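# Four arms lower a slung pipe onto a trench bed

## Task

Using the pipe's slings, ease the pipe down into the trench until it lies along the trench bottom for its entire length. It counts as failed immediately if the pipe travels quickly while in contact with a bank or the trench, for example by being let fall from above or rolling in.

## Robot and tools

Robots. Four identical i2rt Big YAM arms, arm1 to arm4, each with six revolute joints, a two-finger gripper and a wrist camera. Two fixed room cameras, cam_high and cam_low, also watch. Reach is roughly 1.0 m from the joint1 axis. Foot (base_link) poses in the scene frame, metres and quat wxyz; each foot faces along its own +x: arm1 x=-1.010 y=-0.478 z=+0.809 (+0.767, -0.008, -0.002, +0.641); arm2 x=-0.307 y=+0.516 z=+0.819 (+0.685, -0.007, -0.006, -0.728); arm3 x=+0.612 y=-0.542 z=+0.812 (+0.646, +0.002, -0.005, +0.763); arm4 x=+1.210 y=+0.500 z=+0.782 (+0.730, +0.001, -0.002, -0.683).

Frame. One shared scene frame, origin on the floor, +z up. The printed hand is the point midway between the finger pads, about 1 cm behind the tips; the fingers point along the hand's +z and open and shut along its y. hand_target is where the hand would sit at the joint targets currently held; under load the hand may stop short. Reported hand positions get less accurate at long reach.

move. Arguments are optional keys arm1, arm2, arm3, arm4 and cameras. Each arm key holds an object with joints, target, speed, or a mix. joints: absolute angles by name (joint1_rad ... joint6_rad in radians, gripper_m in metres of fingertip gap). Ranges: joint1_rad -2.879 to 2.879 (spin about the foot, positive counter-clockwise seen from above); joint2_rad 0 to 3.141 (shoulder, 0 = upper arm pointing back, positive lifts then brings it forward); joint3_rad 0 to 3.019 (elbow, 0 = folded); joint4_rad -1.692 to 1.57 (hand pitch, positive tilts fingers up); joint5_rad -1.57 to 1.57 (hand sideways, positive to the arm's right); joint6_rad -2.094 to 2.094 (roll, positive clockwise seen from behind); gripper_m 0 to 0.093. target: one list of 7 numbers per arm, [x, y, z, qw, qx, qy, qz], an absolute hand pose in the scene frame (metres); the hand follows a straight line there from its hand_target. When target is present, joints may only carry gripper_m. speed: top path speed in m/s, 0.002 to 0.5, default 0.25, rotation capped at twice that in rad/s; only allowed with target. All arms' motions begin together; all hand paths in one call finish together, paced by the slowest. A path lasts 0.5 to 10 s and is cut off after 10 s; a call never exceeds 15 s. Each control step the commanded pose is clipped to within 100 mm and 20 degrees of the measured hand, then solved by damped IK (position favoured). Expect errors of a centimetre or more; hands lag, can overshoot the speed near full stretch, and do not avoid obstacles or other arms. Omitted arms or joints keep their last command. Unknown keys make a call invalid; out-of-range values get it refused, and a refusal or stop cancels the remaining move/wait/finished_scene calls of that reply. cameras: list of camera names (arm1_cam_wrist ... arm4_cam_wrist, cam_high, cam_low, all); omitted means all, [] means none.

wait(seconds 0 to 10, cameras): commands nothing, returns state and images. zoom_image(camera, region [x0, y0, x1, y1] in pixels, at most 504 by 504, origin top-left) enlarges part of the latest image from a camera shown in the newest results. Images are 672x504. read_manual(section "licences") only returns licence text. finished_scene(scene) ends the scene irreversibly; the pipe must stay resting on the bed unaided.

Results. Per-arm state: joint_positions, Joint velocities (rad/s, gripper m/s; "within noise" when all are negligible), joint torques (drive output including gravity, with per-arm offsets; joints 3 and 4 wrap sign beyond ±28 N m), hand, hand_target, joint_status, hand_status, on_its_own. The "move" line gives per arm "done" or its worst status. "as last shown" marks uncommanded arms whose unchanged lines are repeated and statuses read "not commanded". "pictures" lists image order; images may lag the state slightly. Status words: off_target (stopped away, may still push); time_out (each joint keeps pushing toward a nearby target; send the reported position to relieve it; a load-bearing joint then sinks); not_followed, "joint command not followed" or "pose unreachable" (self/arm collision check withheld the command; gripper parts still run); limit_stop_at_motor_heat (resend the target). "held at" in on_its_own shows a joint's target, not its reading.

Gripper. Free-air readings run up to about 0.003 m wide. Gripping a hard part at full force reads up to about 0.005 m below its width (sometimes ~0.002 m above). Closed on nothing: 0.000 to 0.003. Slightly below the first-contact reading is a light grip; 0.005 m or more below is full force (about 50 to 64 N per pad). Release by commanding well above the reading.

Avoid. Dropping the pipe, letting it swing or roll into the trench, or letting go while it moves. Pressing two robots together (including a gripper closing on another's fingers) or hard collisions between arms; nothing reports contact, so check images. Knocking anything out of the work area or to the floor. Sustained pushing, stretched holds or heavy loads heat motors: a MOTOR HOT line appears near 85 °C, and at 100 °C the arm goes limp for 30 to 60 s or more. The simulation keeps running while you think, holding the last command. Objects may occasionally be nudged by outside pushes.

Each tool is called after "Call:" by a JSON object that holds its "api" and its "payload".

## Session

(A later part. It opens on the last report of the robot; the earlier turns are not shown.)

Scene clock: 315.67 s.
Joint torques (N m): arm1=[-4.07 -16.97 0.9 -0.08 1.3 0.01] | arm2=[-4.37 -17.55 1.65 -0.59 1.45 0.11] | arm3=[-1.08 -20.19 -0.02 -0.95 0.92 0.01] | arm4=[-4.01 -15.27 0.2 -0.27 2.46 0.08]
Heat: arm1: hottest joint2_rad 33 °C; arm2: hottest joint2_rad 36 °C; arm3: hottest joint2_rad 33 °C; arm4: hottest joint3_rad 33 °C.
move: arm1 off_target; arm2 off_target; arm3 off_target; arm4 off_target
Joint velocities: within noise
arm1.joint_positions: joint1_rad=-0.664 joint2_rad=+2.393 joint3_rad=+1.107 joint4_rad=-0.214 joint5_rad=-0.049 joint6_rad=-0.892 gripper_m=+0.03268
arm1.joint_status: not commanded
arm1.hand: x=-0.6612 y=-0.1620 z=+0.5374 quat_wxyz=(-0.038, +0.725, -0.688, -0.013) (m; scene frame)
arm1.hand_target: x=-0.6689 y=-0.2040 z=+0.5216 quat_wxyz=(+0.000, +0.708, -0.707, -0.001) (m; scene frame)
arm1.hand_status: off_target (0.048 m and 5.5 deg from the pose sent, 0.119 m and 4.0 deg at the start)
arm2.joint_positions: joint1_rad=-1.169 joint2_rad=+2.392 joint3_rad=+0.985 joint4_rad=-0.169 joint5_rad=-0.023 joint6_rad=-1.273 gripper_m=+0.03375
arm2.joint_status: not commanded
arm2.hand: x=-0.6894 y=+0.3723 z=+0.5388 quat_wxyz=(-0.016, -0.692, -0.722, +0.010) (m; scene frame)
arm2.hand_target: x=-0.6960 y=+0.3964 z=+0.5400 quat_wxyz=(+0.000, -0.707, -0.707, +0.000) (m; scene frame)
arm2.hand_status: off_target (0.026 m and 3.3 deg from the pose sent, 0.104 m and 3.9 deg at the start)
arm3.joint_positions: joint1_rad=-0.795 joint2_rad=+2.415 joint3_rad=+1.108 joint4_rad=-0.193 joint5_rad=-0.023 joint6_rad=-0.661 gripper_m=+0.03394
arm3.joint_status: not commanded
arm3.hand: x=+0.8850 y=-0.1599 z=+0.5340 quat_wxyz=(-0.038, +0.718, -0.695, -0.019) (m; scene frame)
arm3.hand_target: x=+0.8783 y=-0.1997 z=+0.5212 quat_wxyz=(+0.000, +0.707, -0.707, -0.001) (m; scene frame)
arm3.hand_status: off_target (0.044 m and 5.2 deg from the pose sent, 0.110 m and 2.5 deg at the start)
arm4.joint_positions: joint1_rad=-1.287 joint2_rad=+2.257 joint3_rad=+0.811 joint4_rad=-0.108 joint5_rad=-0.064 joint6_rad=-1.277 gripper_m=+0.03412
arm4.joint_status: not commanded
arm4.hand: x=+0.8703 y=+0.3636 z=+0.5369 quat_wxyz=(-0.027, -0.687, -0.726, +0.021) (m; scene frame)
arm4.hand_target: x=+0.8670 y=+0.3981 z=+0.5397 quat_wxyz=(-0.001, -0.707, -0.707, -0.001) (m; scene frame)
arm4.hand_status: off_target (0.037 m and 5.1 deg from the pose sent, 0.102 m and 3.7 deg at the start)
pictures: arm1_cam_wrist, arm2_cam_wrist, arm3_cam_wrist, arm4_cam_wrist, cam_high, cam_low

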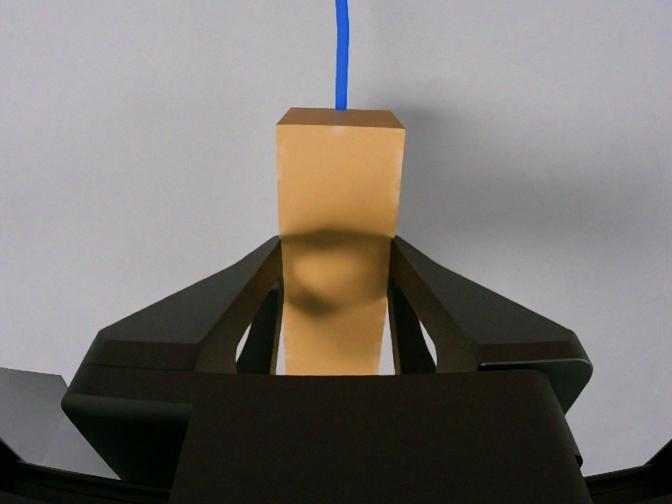

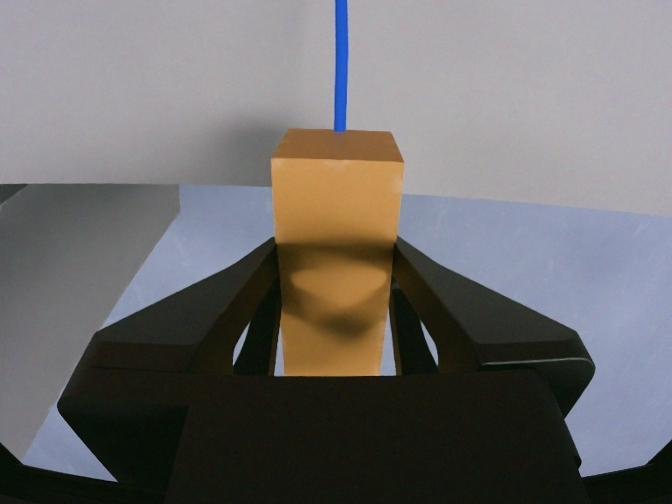

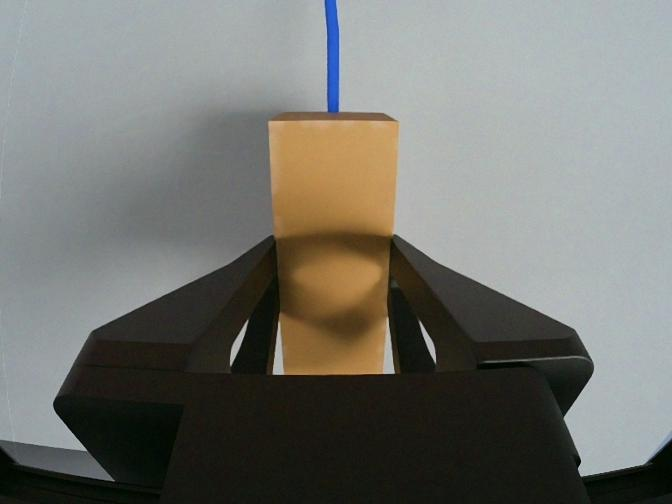

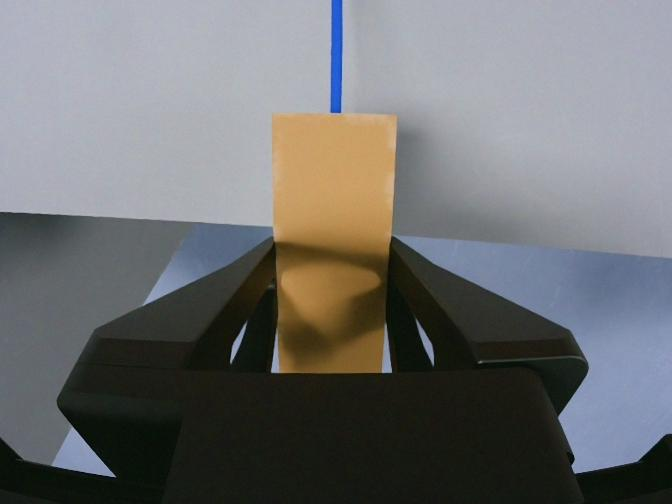

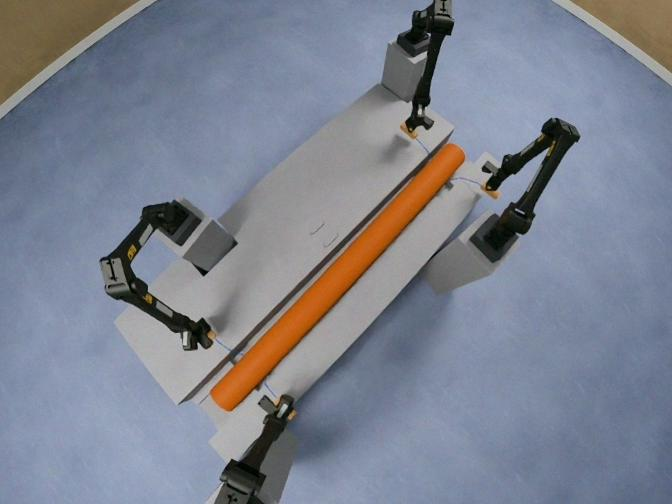

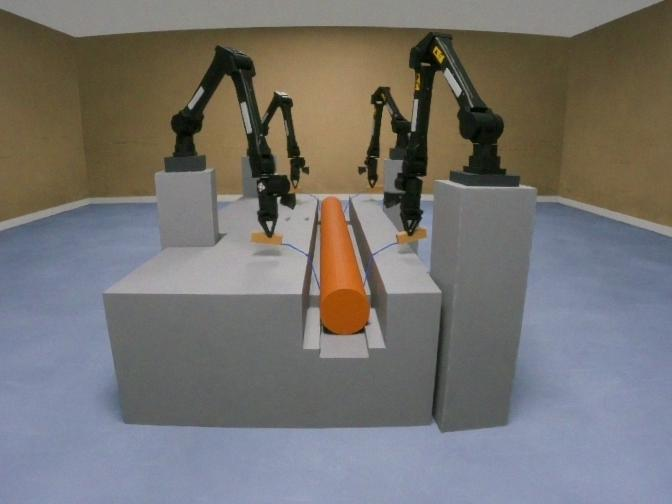

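Call:
{"api": "move", "payload": {"arm1": {"target": [-0.6665, -0.135, 0.50, 0, 0.7071, -0.7071, 0], "speed": 0.08}, "arm2": {"target": [-0.697, 0.315, 0.505, 0, 0.7071, 0.7071, 0], "speed": 0.08}, "arm3": {"target": [0.880, -0.135, 0.50, 0, 0.7071, -0.7071, 0], "speed": 0.08}, "arm4": {"target": [0.865, 0.315, 0.505, 0, 0.7071, 0.7071, 0], "speed": 0.08}}}

Call:
{"api": "zoom_image", "payload": {"camera": "cam_low", "region": [170, 130, 450, 370]}}

Call:
{"api": "zoom_image", "payload": {"camera": "cam_high", "region": [140, 60, 540, 460]}}

Scene clock: 322.83 s.
Joint torques (N m): arm1=[0.62 -17.73 4.33 0.24 0.05 0.11] | arm2=[0.09 -17.67 3.79 -0.9 -0.07 0.21] | arm3=[1.79 -21.77 3.85 -0.36 -0.05 0.1] | arm4=[1.2 -14.51 2.73 -0.03 -0.08 0.34]
Heat: arm1: hottest joint2_rad 34 °C; arm2: hottest joint2_rad 36 °C; arm3: hottest joint2_rad 33 °C; arm4: hottest joint5_rad 34 °C.
move: arm1 done; arm2 done; arm3 done; arm4 off_target
Joint velocities: within noise
arm1.joint_positions: joint1_rad=-0.610 joint2_rad=+2.487 joint3_rad=+1.232 joint4_rad=-0.304 joint5_rad=-0.019 joint6_rad=-0.790 gripper_m=+0.03268
arm1.joint_status: not commanded
arm1.hand: x=-0.6640 y=-0.1372 z=+0.5088 quat_wxyz=(-0.007, +0.708, -0.706, -0.001) (m; scene frame)
arm1.hand_target: x=-0.6666 y=-0.1350 z=+0.5003 quat_wxyz=(+0.000, +0.707, -0.707, +0.000) (m; scene frame)
arm1.hand_status: done (0.009 m and 0.9 deg from the pose sent, 0.046 m and 5.5 deg at the start)
arm2.joint_positions: joint1_rad=-1.046 joint2_rad=+2.494 joint3_rad=+1.103 joint4_rad=-0.188 joint5_rad=+0.012 joint6_rad=-1.107 gripper_m=+0.03375
arm2.joint_status: not commanded
arm2.hand: x=-0.6943 y=+0.3202 z=+0.5066 quat_wxyz=(-0.001, -0.707, -0.707, +0.001) (m; scene frame)
arm2.hand_target: x=-0.6971 y=+0.3150 z=+0.5052 quat_wxyz=(+0.000, -0.707, -0.707, +0.000) (m; scene frame)
arm2.hand_status: done (0.006 m and 0.2 deg from the pose sent, 0.067 m and 3.3 deg at the start)
arm3.joint_positions: joint1_rad=-0.754 joint2_rad=+2.515 joint3_rad=+1.249 joint4_rad=-0.311 joint5_rad=-0.001 joint6_rad=-0.589 gripper_m=+0.03394
arm3.joint_status: not commanded
arm3.hand: x=+0.8807 y=-0.1388 z=+0.5041 quat_wxyz=(-0.002, +0.707, -0.707, -0.002) (m; scene frame)
arm3.hand_target: x=+0.8800 y=-0.1350 z=+0.5002 quat_wxyz=(+0.000, +0.707, -0.707, +0.000) (m; scene frame)
arm3.hand_status: done (0.006 m and 0.3 deg from the pose sent, 0.042 m and 5.2 deg at the start)
arm4.joint_positions: joint1_rad=-1.157 joint2_rad=+2.355 joint3_rad=+0.907 joint4_rad=-0.128 joint5_rad=+0.006 joint6_rad=-1.096 gripper_m=+0.03412
arm4.joint_status: not commanded
arm4.hand: x=+0.8705 y=+0.3239 z=+0.5065 quat_wxyz=(+0.000, -0.706, -0.709, -0.004) (m; scene frame)
arm4.hand_target: x=+0.8651 y=+0.3150 z=+0.5051 quat_wxyz=(+0.000, -0.707, -0.707, +0.000) (m; scene frame)
arm4.hand_status: off_target (0.011 m and 0.5 deg from the pose sent, 0.058 m and 5.1 deg at the start)
pictures: arm1_cam_wrist, arm2_cam_wrist, arm3_cam_wrist, arm4_cam_wrist, cam_high, cam_low

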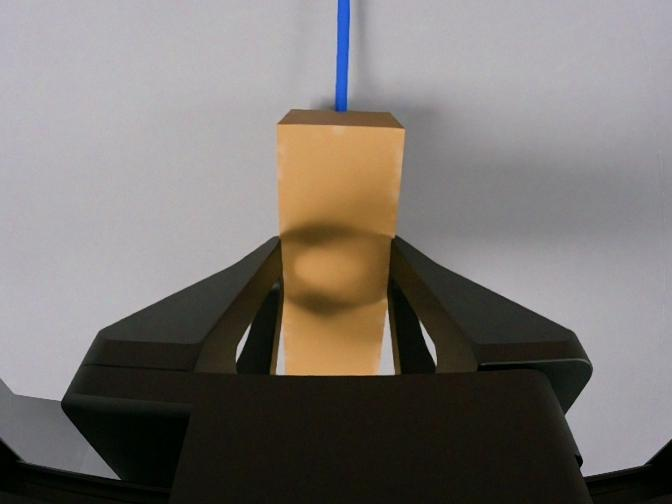

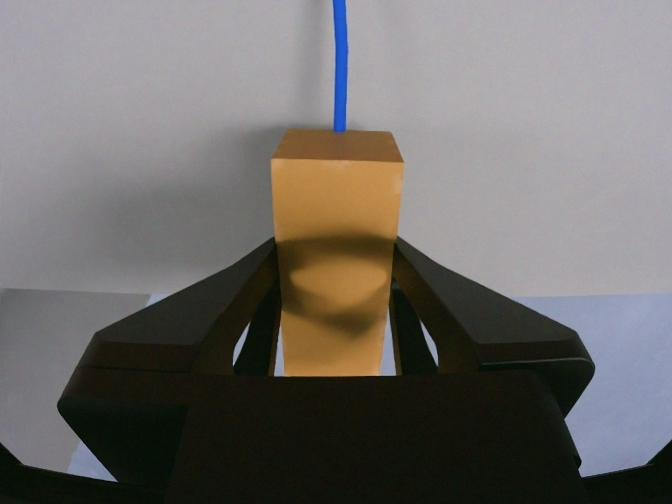

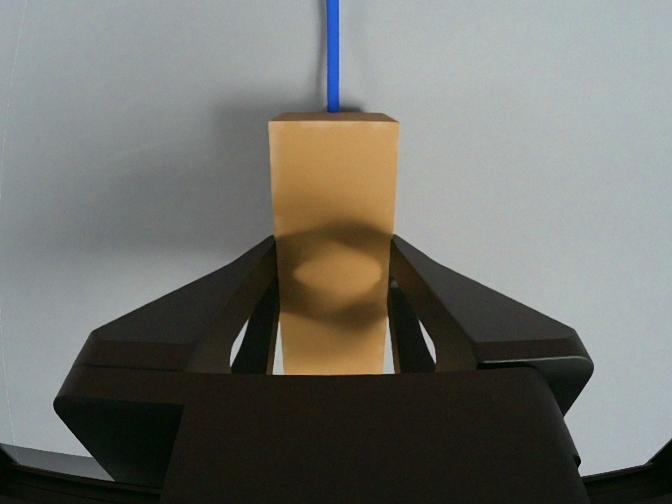

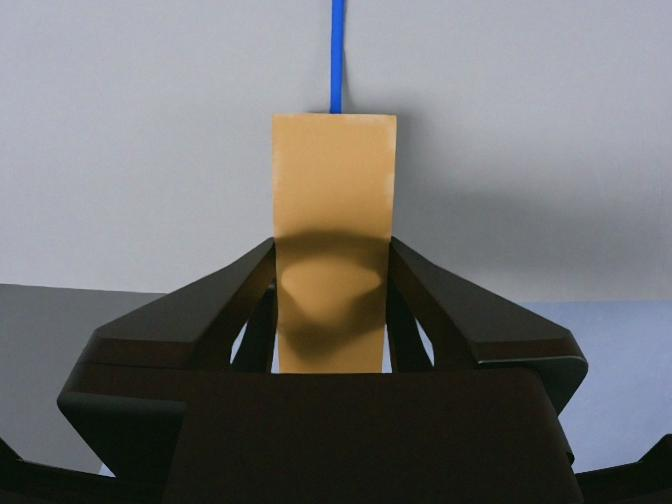

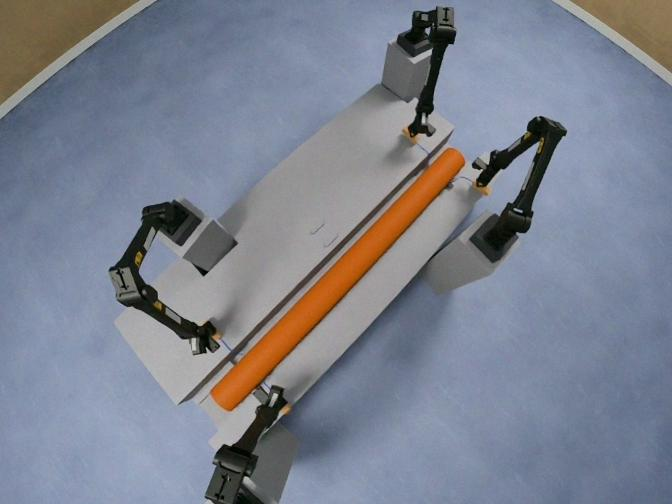

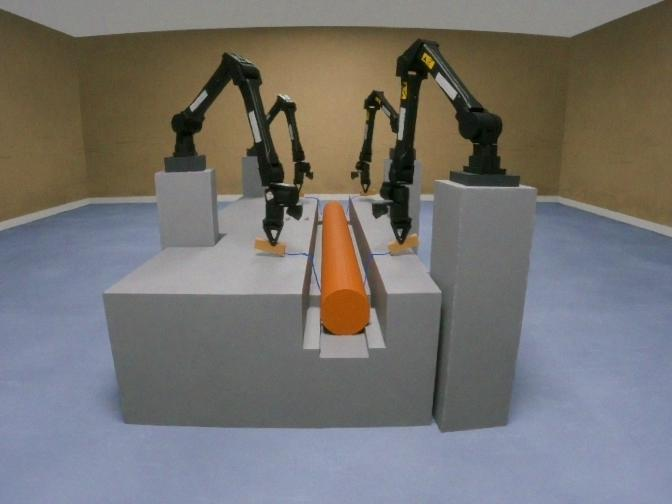

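Scaled by 1.800.

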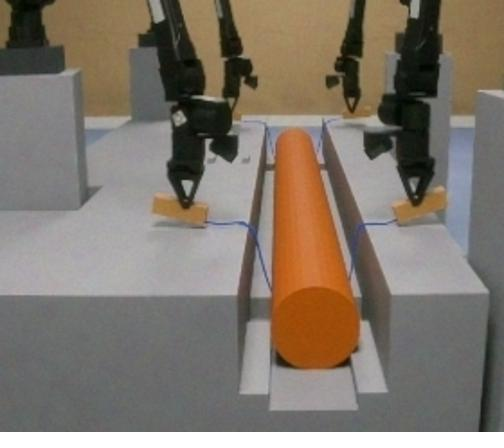

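Scaled by 1.260.

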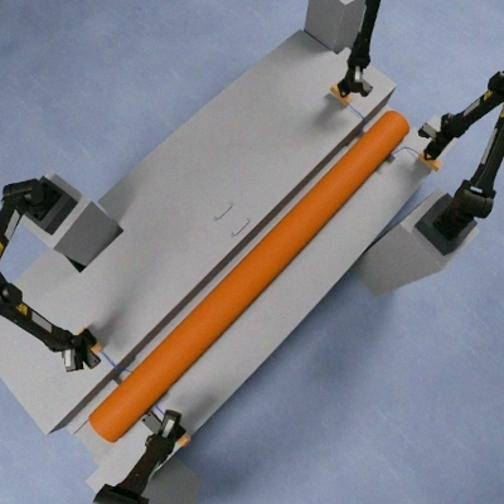

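Call:
{"api": "move", "payload": {"arm1": {"target": [-0.6665, -0.135, 0.477, 0, 0.7071, -0.7071, 0], "speed": 0.06}, "arm2": {"target": [-0.697, 0.312, 0.484, 0, 0.7071, 0.7071, 0], "speed": 0.06}, "arm3": {"target": [0.880, -0.135, 0.480, 0, 0.7071, -0.7071, 0], "speed": 0.06}, "arm4": {"target": [0.865, 0.306, 0.484, 0, 0.7071, 0.7071, 0], "speed": 0.06}}}

Call:
{"api": "zoom_image", "payload": {"camera": "cam_low", "region": [170, 130, 450, 370]}}

Scene clock: 327.57 s.
Joint torques (N m): arm1=[0.44 -16.79 4.49 0.95 0.02 0.05] | arm2=[0.44 -17.14 3.95 -0.1 -0.16 0.21] | arm3=[1.73 -19.31 4.67 0.66 -0.1 0.09] | arm4=[2.55 -12.57 3.79 0.72 -0.51 0.36]
Heat: arm1: hottest joint2_rad 34 °C; arm2: hottest joint2_rad 36 °C; arm3: hottest joint2_rad 33 °C; arm4: hottest joint5_rad 33 °C.
move: arm1 off_target; arm2 off_target; arm3 off_target; arm4 off_target
Joint velocities: within noise
arm1.joint_positions: joint1_rad=-0.610 joint2_rad=+2.526 joint3_rad=+1.258 joint4_rad=-0.304 joint5_rad=-0.018 joint6_rad=-0.788 gripper_m=+0.03268
arm1.joint_status: not commanded
arm1.hand: x=-0.6645 y=-0.1381 z=+0.4939 quat_wxyz=(-0.001, +0.707, -0.707, -0.001) (m; scene frame)
arm1.hand_target: x=-0.6670 y=-0.1355 z=+0.4776 quat_wxyz=(+0.000, +0.707, -0.707, +0.000) (m; scene frame)
arm1.hand_status: off_target (0.017 m and 0.2 deg from the pose sent, 0.032 m and 0.9 deg at the start)
arm2.joint_positions: joint1_rad=-1.045 joint2_rad=+2.542 joint3_rad=+1.134 joint4_rad=-0.188 joint5_rad=+0.014 joint6_rad=-1.101 gripper_m=+0.03375
arm2.joint_status: not commanded
arm2.hand: x=-0.6917 y=+0.3214 z=+0.4887 quat_wxyz=(-0.003, -0.709, -0.705, -0.008) (m; scene frame)
arm2.hand_target: x=-0.6968 y=+0.3120 z=+0.4843 quat_wxyz=(+0.000, -0.707, -0.707, +0.000) (m; scene frame)
arm2.hand_status: off_target (0.012 m and 1.0 deg from the pose sent, 0.024 m and 0.1 deg at the start)
arm3.joint_positions: joint1_rad=-0.754 joint2_rad=+2.535 joint3_rad=+1.263 joint4_rad=-0.311 joint5_rad=+0.001 joint6_rad=-0.588 gripper_m=+0.03394
arm3.joint_status: not commanded
arm3.hand: x=+0.8804 y=-0.1397 z=+0.4963 quat_wxyz=(+0.002, +0.707, -0.707, -0.001) (m; scene frame)
arm3.hand_target: x=+0.8797 y=-0.1357 z=+0.4806 quat_wxyz=(+0.000, +0.707, -0.707, +0.000) (m; scene frame)
arm3.hand_status: off_target (0.017 m and 0.2 deg from the pose sent, 0.024 m and 0.3 deg at the start)
arm4.joint_positions: joint1_rad=-1.157 joint2_rad=+2.389 joint3_rad=+0.928 joint4_rad=-0.128 joint5_rad=+0.018 joint6_rad=-1.078 gripper_m=+0.03412
arm4.joint_status: not commanded
arm4.hand: x=+0.8706 y=+0.3259 z=+0.4950 quat_wxyz=(+0.003, -0.712, -0.702, -0.012) (m; scene frame)
arm4.hand_target: x=+0.8657 y=+0.3064 z=+0.4850 quat_wxyz=(+0.000, -0.707, -0.707, +0.000) (m; scene frame)
arm4.hand_status: off_target (0.023 m and 1.6 deg from the pose sent, 0.029 m and 0.5 deg at the start)
pictures: arm1_cam_wrist, arm2_cam_wrist, arm3_cam_wrist, arm4_cam_wrist, cam_high, cam_low

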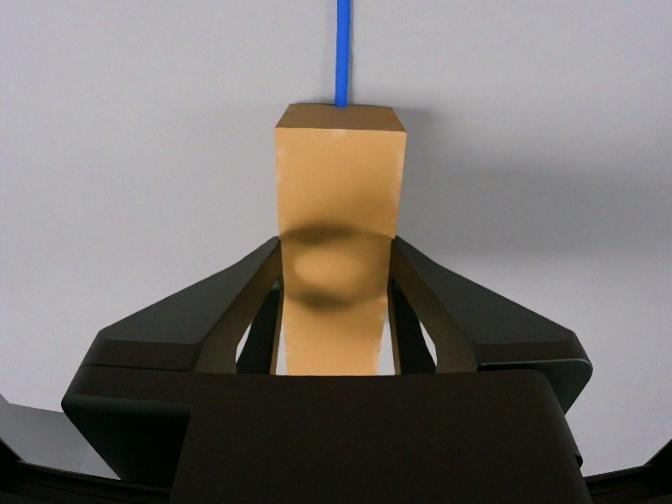

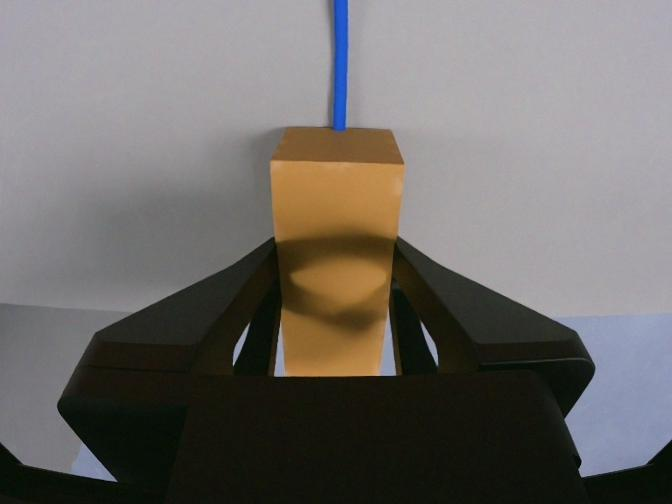

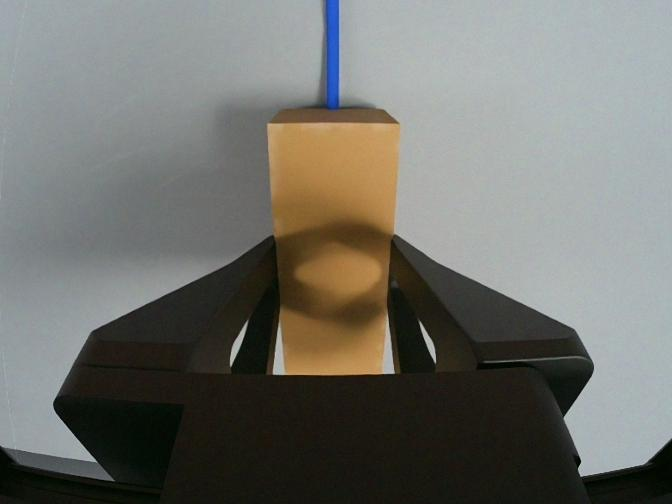

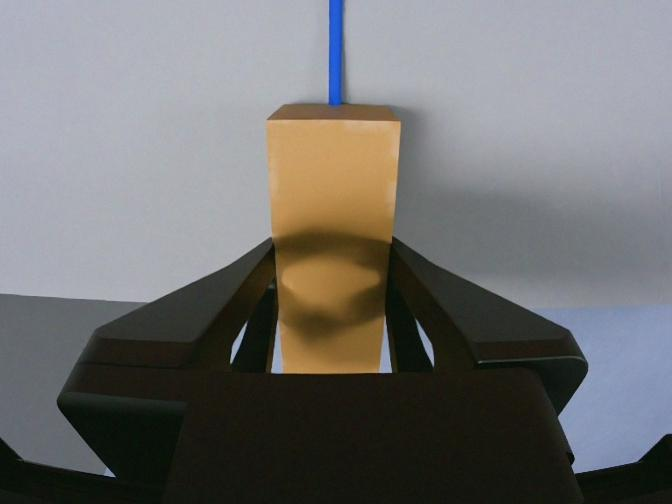

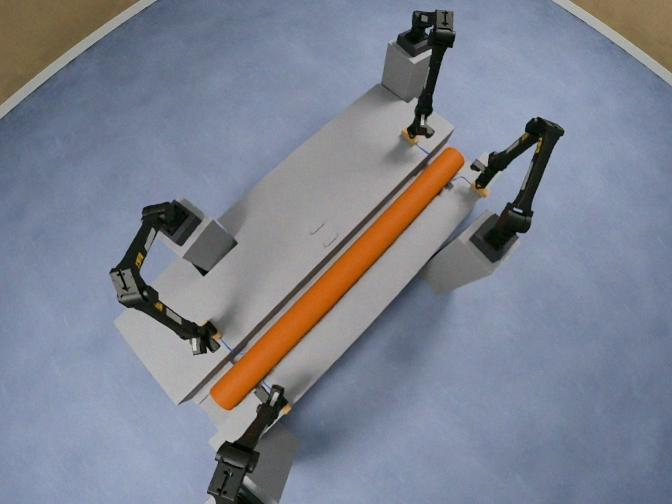

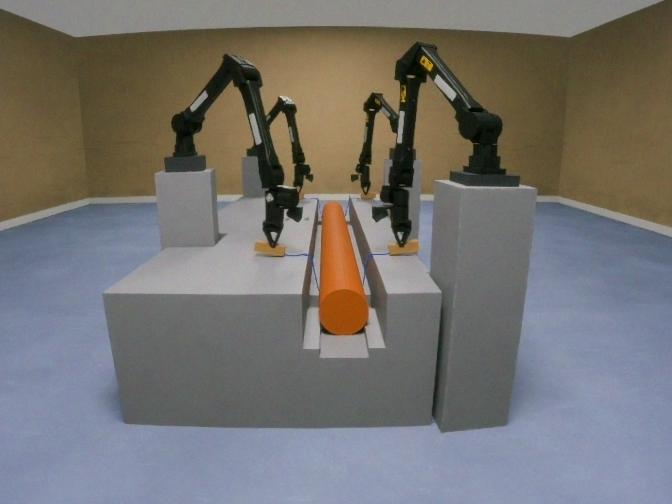

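Scaled by 1.800.

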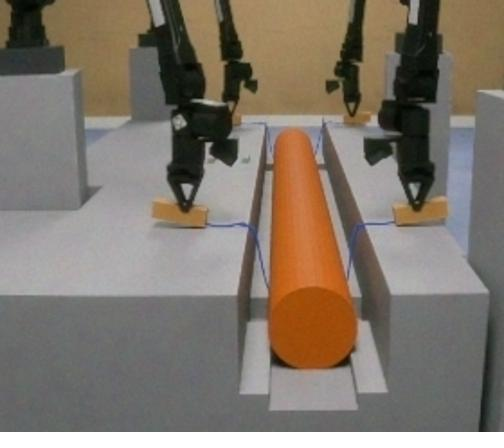

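Call:
{"api": "move", "payload": {"arm1": {"joints": {"gripper_m": 0.07}}, "arm2": {"joints": {"gripper_m": 0.07}}, "arm3": {"joints": {"gripper_m": 0.07}}, "arm4": {"joints": {"gripper_m": 0.07}}}}

Call:
{"api": "zoom_image", "payload": {"camera": "cam_low", "region": [230, 180, 430, 370]}}

Scene clock: 331.87 s.
Joint torques (N m): arm1=[0.67 -17.61 4.26 0.95 -0.01 0.09] | arm2=[0.5 -17.44 3.59 -0.09 -0.16 0.2] | arm3=[1.67 -21.71 3.52 0.43 -0.11 0.08] | arm4=[0.62 -15.44 1.68 0.62 -0.06 0.3]
Heat: arm1: hottest joint2_rad 34 °C; arm2: hottest joint2_rad 36 °C; arm3: hottest joint2_rad 33 °C; arm4: hottest joint5_rad 33 °C.
move: arm1 done; arm2 done; arm3 done; arm4 done
Joint velocities: within noise
arm1.joint_positions: joint1_rad=-0.609 joint2_rad=+2.534 joint3_rad=+1.264 joint4_rad=-0.304 joint5_rad=-0.018 joint6_rad=-0.788 gripper_m=+0.06993
arm1.joint_status: all done
arm1.hand: x=-0.6653 y=-0.1377 z=+0.4905 quat_wxyz=(+0.000, +0.708, -0.707, -0.001) (m; scene frame)
arm1.hand_target: x=-0.6670 y=-0.1355 z=+0.4776 quat_wxyz=(+0.000, +0.707, -0.707, +0.000) (m; scene frame)
arm1.hand_status: not commanded
arm2.joint_positions: joint1_rad=-1.045 joint2_rad=+2.545 joint3_rad=+1.138 joint4_rad=-0.188 joint5_rad=+0.014 joint6_rad=-1.100 gripper_m=+0.06996
arm2.joint_status: all done
arm2.hand: x=-0.6931 y=+0.3207 z=+0.4880 quat_wxyz=(-0.002, -0.710, -0.705, -0.007) (m; scene frame)
arm2.hand_target: x=-0.6968 y=+0.3121 z=+0.4843 quat_wxyz=(+0.000, -0.707, -0.707, +0.000) (m; scene frame)
arm2.hand_status: not commanded
arm3.joint_positions: joint1_rad=-0.754 joint2_rad=+2.559 joint3_rad=+1.278 joint4_rad=-0.307 joint5_rad=+0.001 joint6_rad=-0.588 gripper_m=+0.06994
arm3.joint_status: all done
arm3.hand: x=+0.8801 y=-0.1402 z=+0.4868 quat_wxyz=(+0.004, +0.707, -0.707, +0.000) (m; scene frame)
arm3.hand_target: x=+0.8797 y=-0.1356 z=+0.4806 quat_wxyz=(+0.000, +0.707, -0.707, +0.000) (m; scene frame)
arm3.hand_status: not commanded
arm4.joint_positions: joint1_rad=-1.129 joint2_rad=+2.418 joint3_rad=+0.956 joint4_rad=-0.124 joint5_rad=+0.006 joint6_rad=-1.073 gripper_m=+0.06991
arm4.joint_status: all done
arm4.hand: x=+0.8711 y=+0.3114 z=+0.4858 quat_wxyz=(-0.002, -0.704, -0.711, -0.009) (m; scene frame)
arm4.hand_target: x=+0.8656 y=+0.3064 z=+0.4850 quat_wxyz=(+0.000, -0.707, -0.707, +0.000) (m; scene frame)
arm4.hand_status: not commanded
pictures: arm1_cam_wrist, arm2_cam_wrist, arm3_cam_wrist, arm4_cam_wrist, cam_high, cam_low

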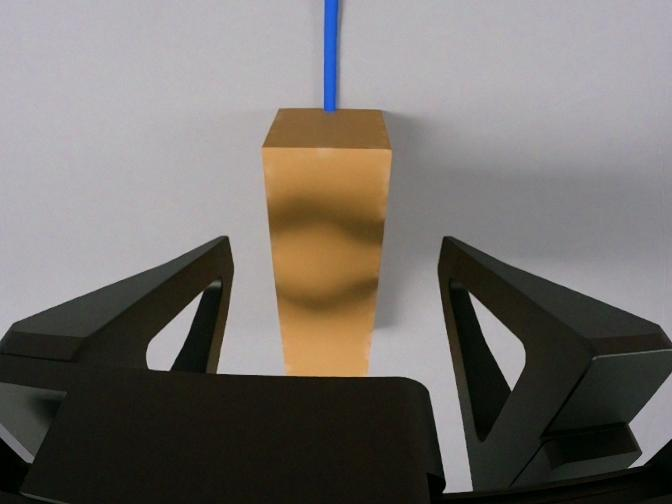

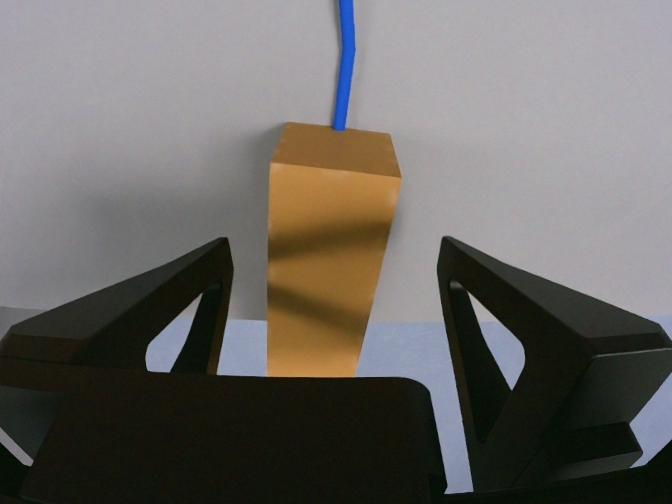

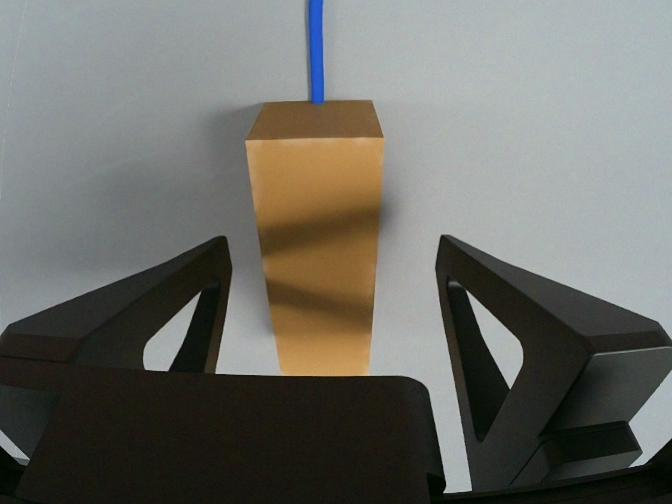

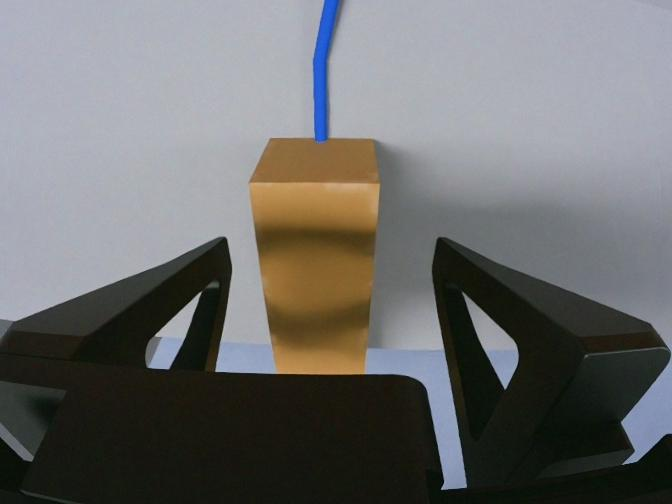

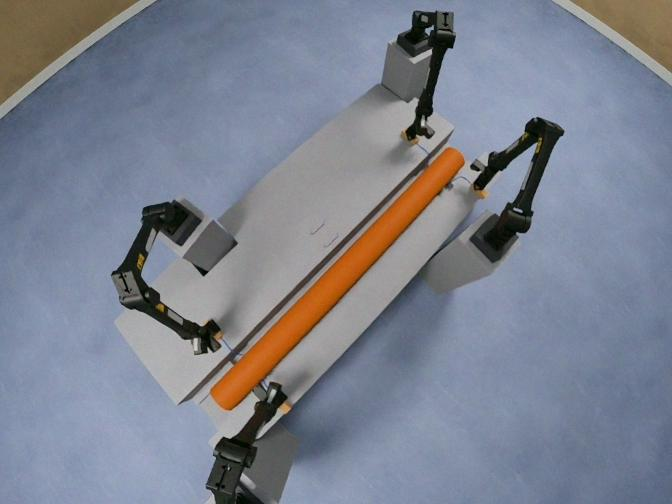

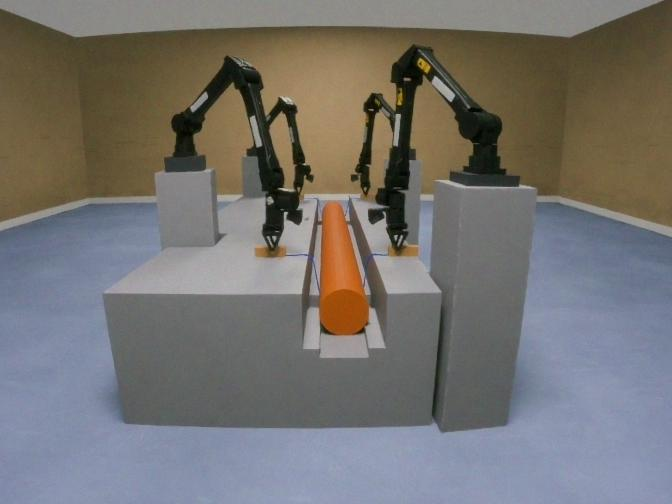

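Scaled by 2.520.

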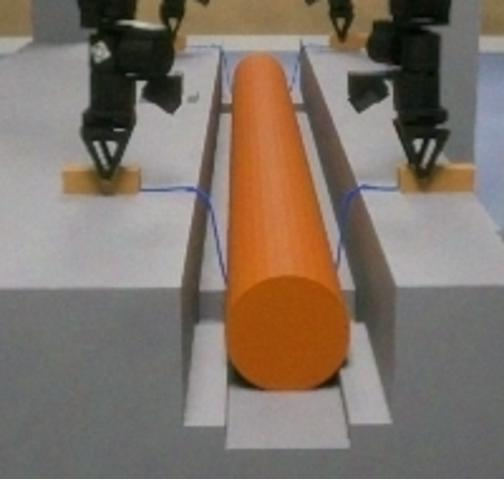

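Call:
{"api": "move", "payload": {"arm1": {"target": [-0.6665, -0.138, 0.65, 0, 0.7071, -0.7071, 0], "speed": 0.2}, "arm2": {"target": [-0.697, 0.320, 0.65, 0, 0.7071, 0.7071, 0], "speed": 0.2}, "arm3": {"target": [0.880, -0.140, 0.65, 0, 0.7071, -0.7071, 0], "speed": 0.2}, "arm4": {"target": [0.865, 0.311, 0.65, 0, 0.7071, 0.7071, 0], "speed": 0.2}}}

Call:
{"api": "zoom_image", "payload": {"camera": "cam_low", "region": [230, 180, 430, 370]}}

Call:
{"api": "zoom_image", "payload": {"camera": "cam_high", "region": [140, 60, 540, 460]}}

Scene clock: 363.07 s.
Joint torques (N m): arm1=[-0.85 -19.02 4.22 0.25 -0.01 -0.02] | arm2=[-0.44 -16.67 4.33 -0.83 -0.15 0.1] | arm3=[1.38 -21.66 4.15 -0.29 -0.11 0.03] | arm4=[-0.03 -13.98 3.18 -0.17 -0.05 0.21]
Heat: arm1: hottest joint2_rad 34 °C; arm2: hottest joint2_rad 37 °C; arm3: hottest joint2_rad 34 °C; arm4: hottest joint3_rad 31 °C.
move: arm1 done; arm2 done; arm3 done; arm4 done
Joint velocities: within noise
arm1.joint_positions: joint1_rad=-0.609 joint2_rad=+2.146 joint3_rad=+1.129 joint4_rad=-0.540 joint5_rad=-0.018 joint6_rad=-0.788 gripper_m=+0.06993
arm1.joint_status: not commanded
arm1.hand: x=-0.6640 y=-0.1327 z=+0.6508 quat_wxyz=(-0.008, +0.708, -0.707, -0.001) (m; scene frame)
arm1.hand_target: x=-0.6665 y=-0.1379 z=+0.6500 quat_wxyz=(+0.000, +0.707, -0.707, +0.000) (m; scene frame)
arm1.hand_status: done (0.006 m and 0.9 deg from the pose sent, 0.159 m and 0.1 deg at the start)
arm2.joint_positions: joint1_rad=-1.045 joint2_rad=+2.114 joint3_rad=+0.986 joint4_rad=-0.433 joint5_rad=+0.014 joint6_rad=-1.100 gripper_m=+0.06996
arm2.joint_status: not commanded
arm2.hand: x=-0.7037 y=+0.3181 z=+0.6523 quat_wxyz=(+0.003, -0.710, -0.704, +0.009) (m; scene frame)
arm2.hand_target: x=-0.6971 y=+0.3201 z=+0.6500 quat_wxyz=(+0.000, -0.707, -0.707, +0.000) (m; scene frame)
arm2.hand_status: done (0.007 m and 1.2 deg from the pose sent, 0.162 m and 0.9 deg at the start)
arm3.joint_positions: joint1_rad=-0.754 joint2_rad=+2.162 joint3_rad=+1.127 joint4_rad=-0.539 joint5_rad=+0.001 joint6_rad=-0.588 gripper_m=+0.06994
arm3.joint_status: not commanded
arm3.hand: x=+0.8817 y=-0.1387 z=+0.6497 quat_wxyz=(-0.004, +0.707, -0.707, -0.002) (m; scene frame)
arm3.hand_target: x=+0.8800 y=-0.1400 z=+0.6500 quat_wxyz=(+0.000, +0.707, -0.707, +0.000) (m; scene frame)
arm3.hand_status: done (0.002 m and 0.5 deg from the pose sent, 0.163 m and 0.4 deg at the start)
arm4.joint_positions: joint1_rad=-1.129 joint2_rad=+1.951 joint3_rad=+0.838 joint4_rad=-0.443 joint5_rad=+0.006 joint6_rad=-1.073 gripper_m=+0.06991
arm4.joint_status: not commanded
arm4.hand: x=+0.8619 y=+0.3071 z=+0.6494 quat_wxyz=(+0.002, -0.704, -0.711, +0.006) (m; scene frame)
arm4.hand_target: x=+0.8649 y=+0.3109 z=+0.6500 quat_wxyz=(+0.000, -0.707, -0.707, +0.000) (m; scene frame)
arm4.hand_status: done (0.005 m and 0.9 deg from the pose sent, 0.164 m and 1.2 deg at the start)
pictures: arm1_cam_wrist, arm2_cam_wrist, arm3_cam_wrist, arm4_cam_wrist, cam_high, cam_low

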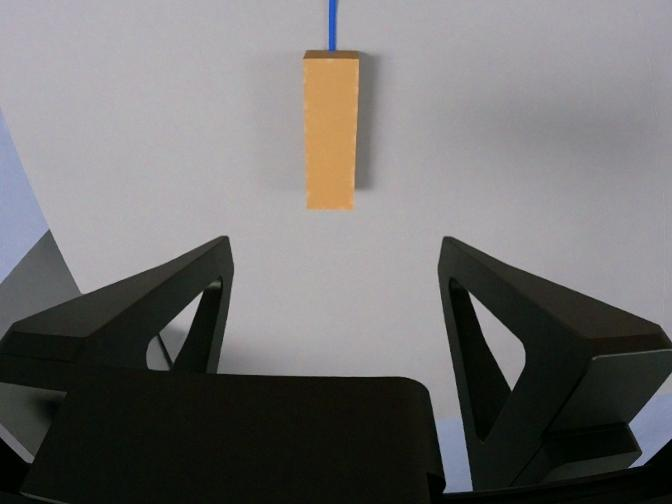

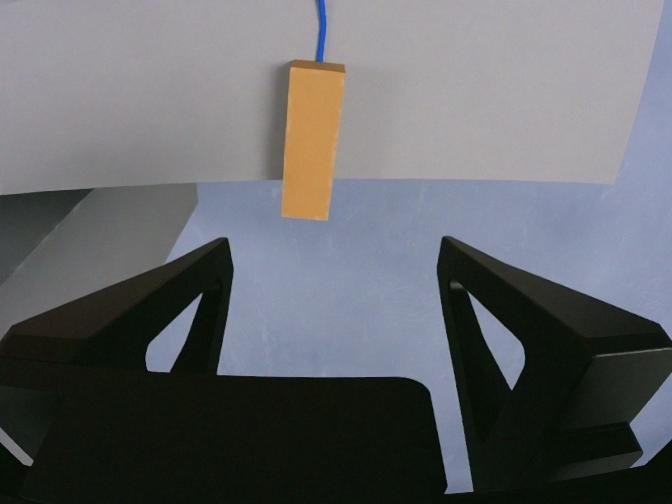

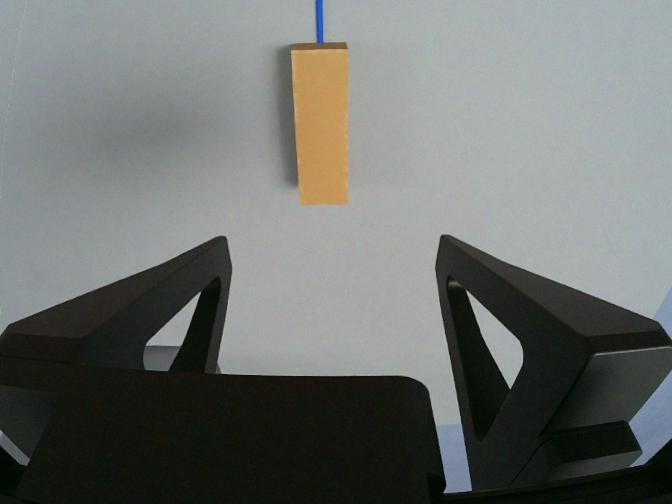

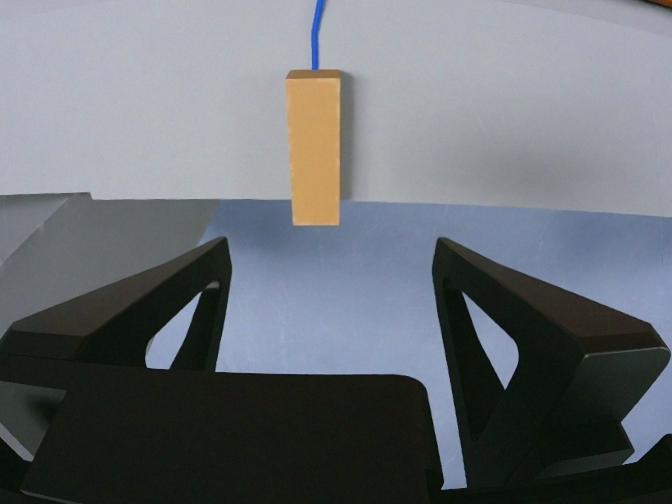

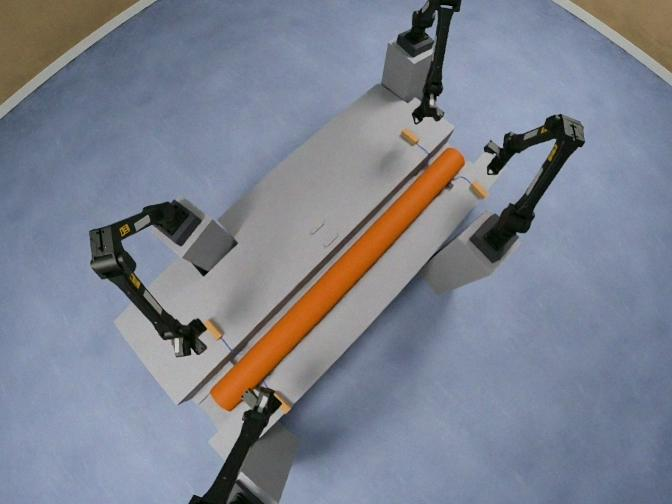

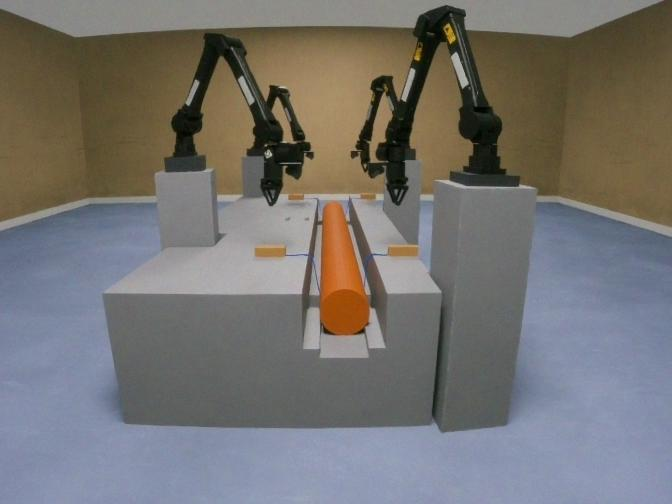

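Scaled by 2.520.

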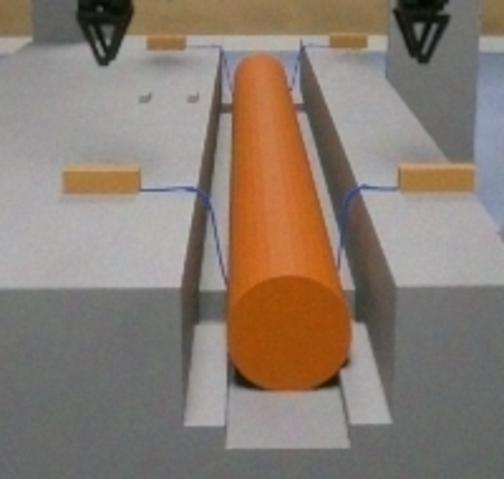

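Scaled by 1.260.

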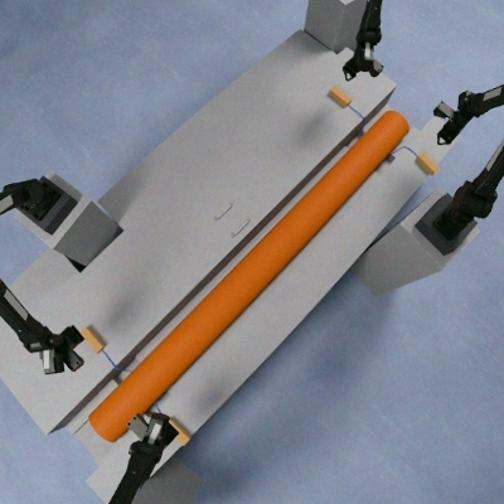

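Call:
{"api": "finished_scene", "payload": {"scene": 1}}

The scene is finished: the task was done.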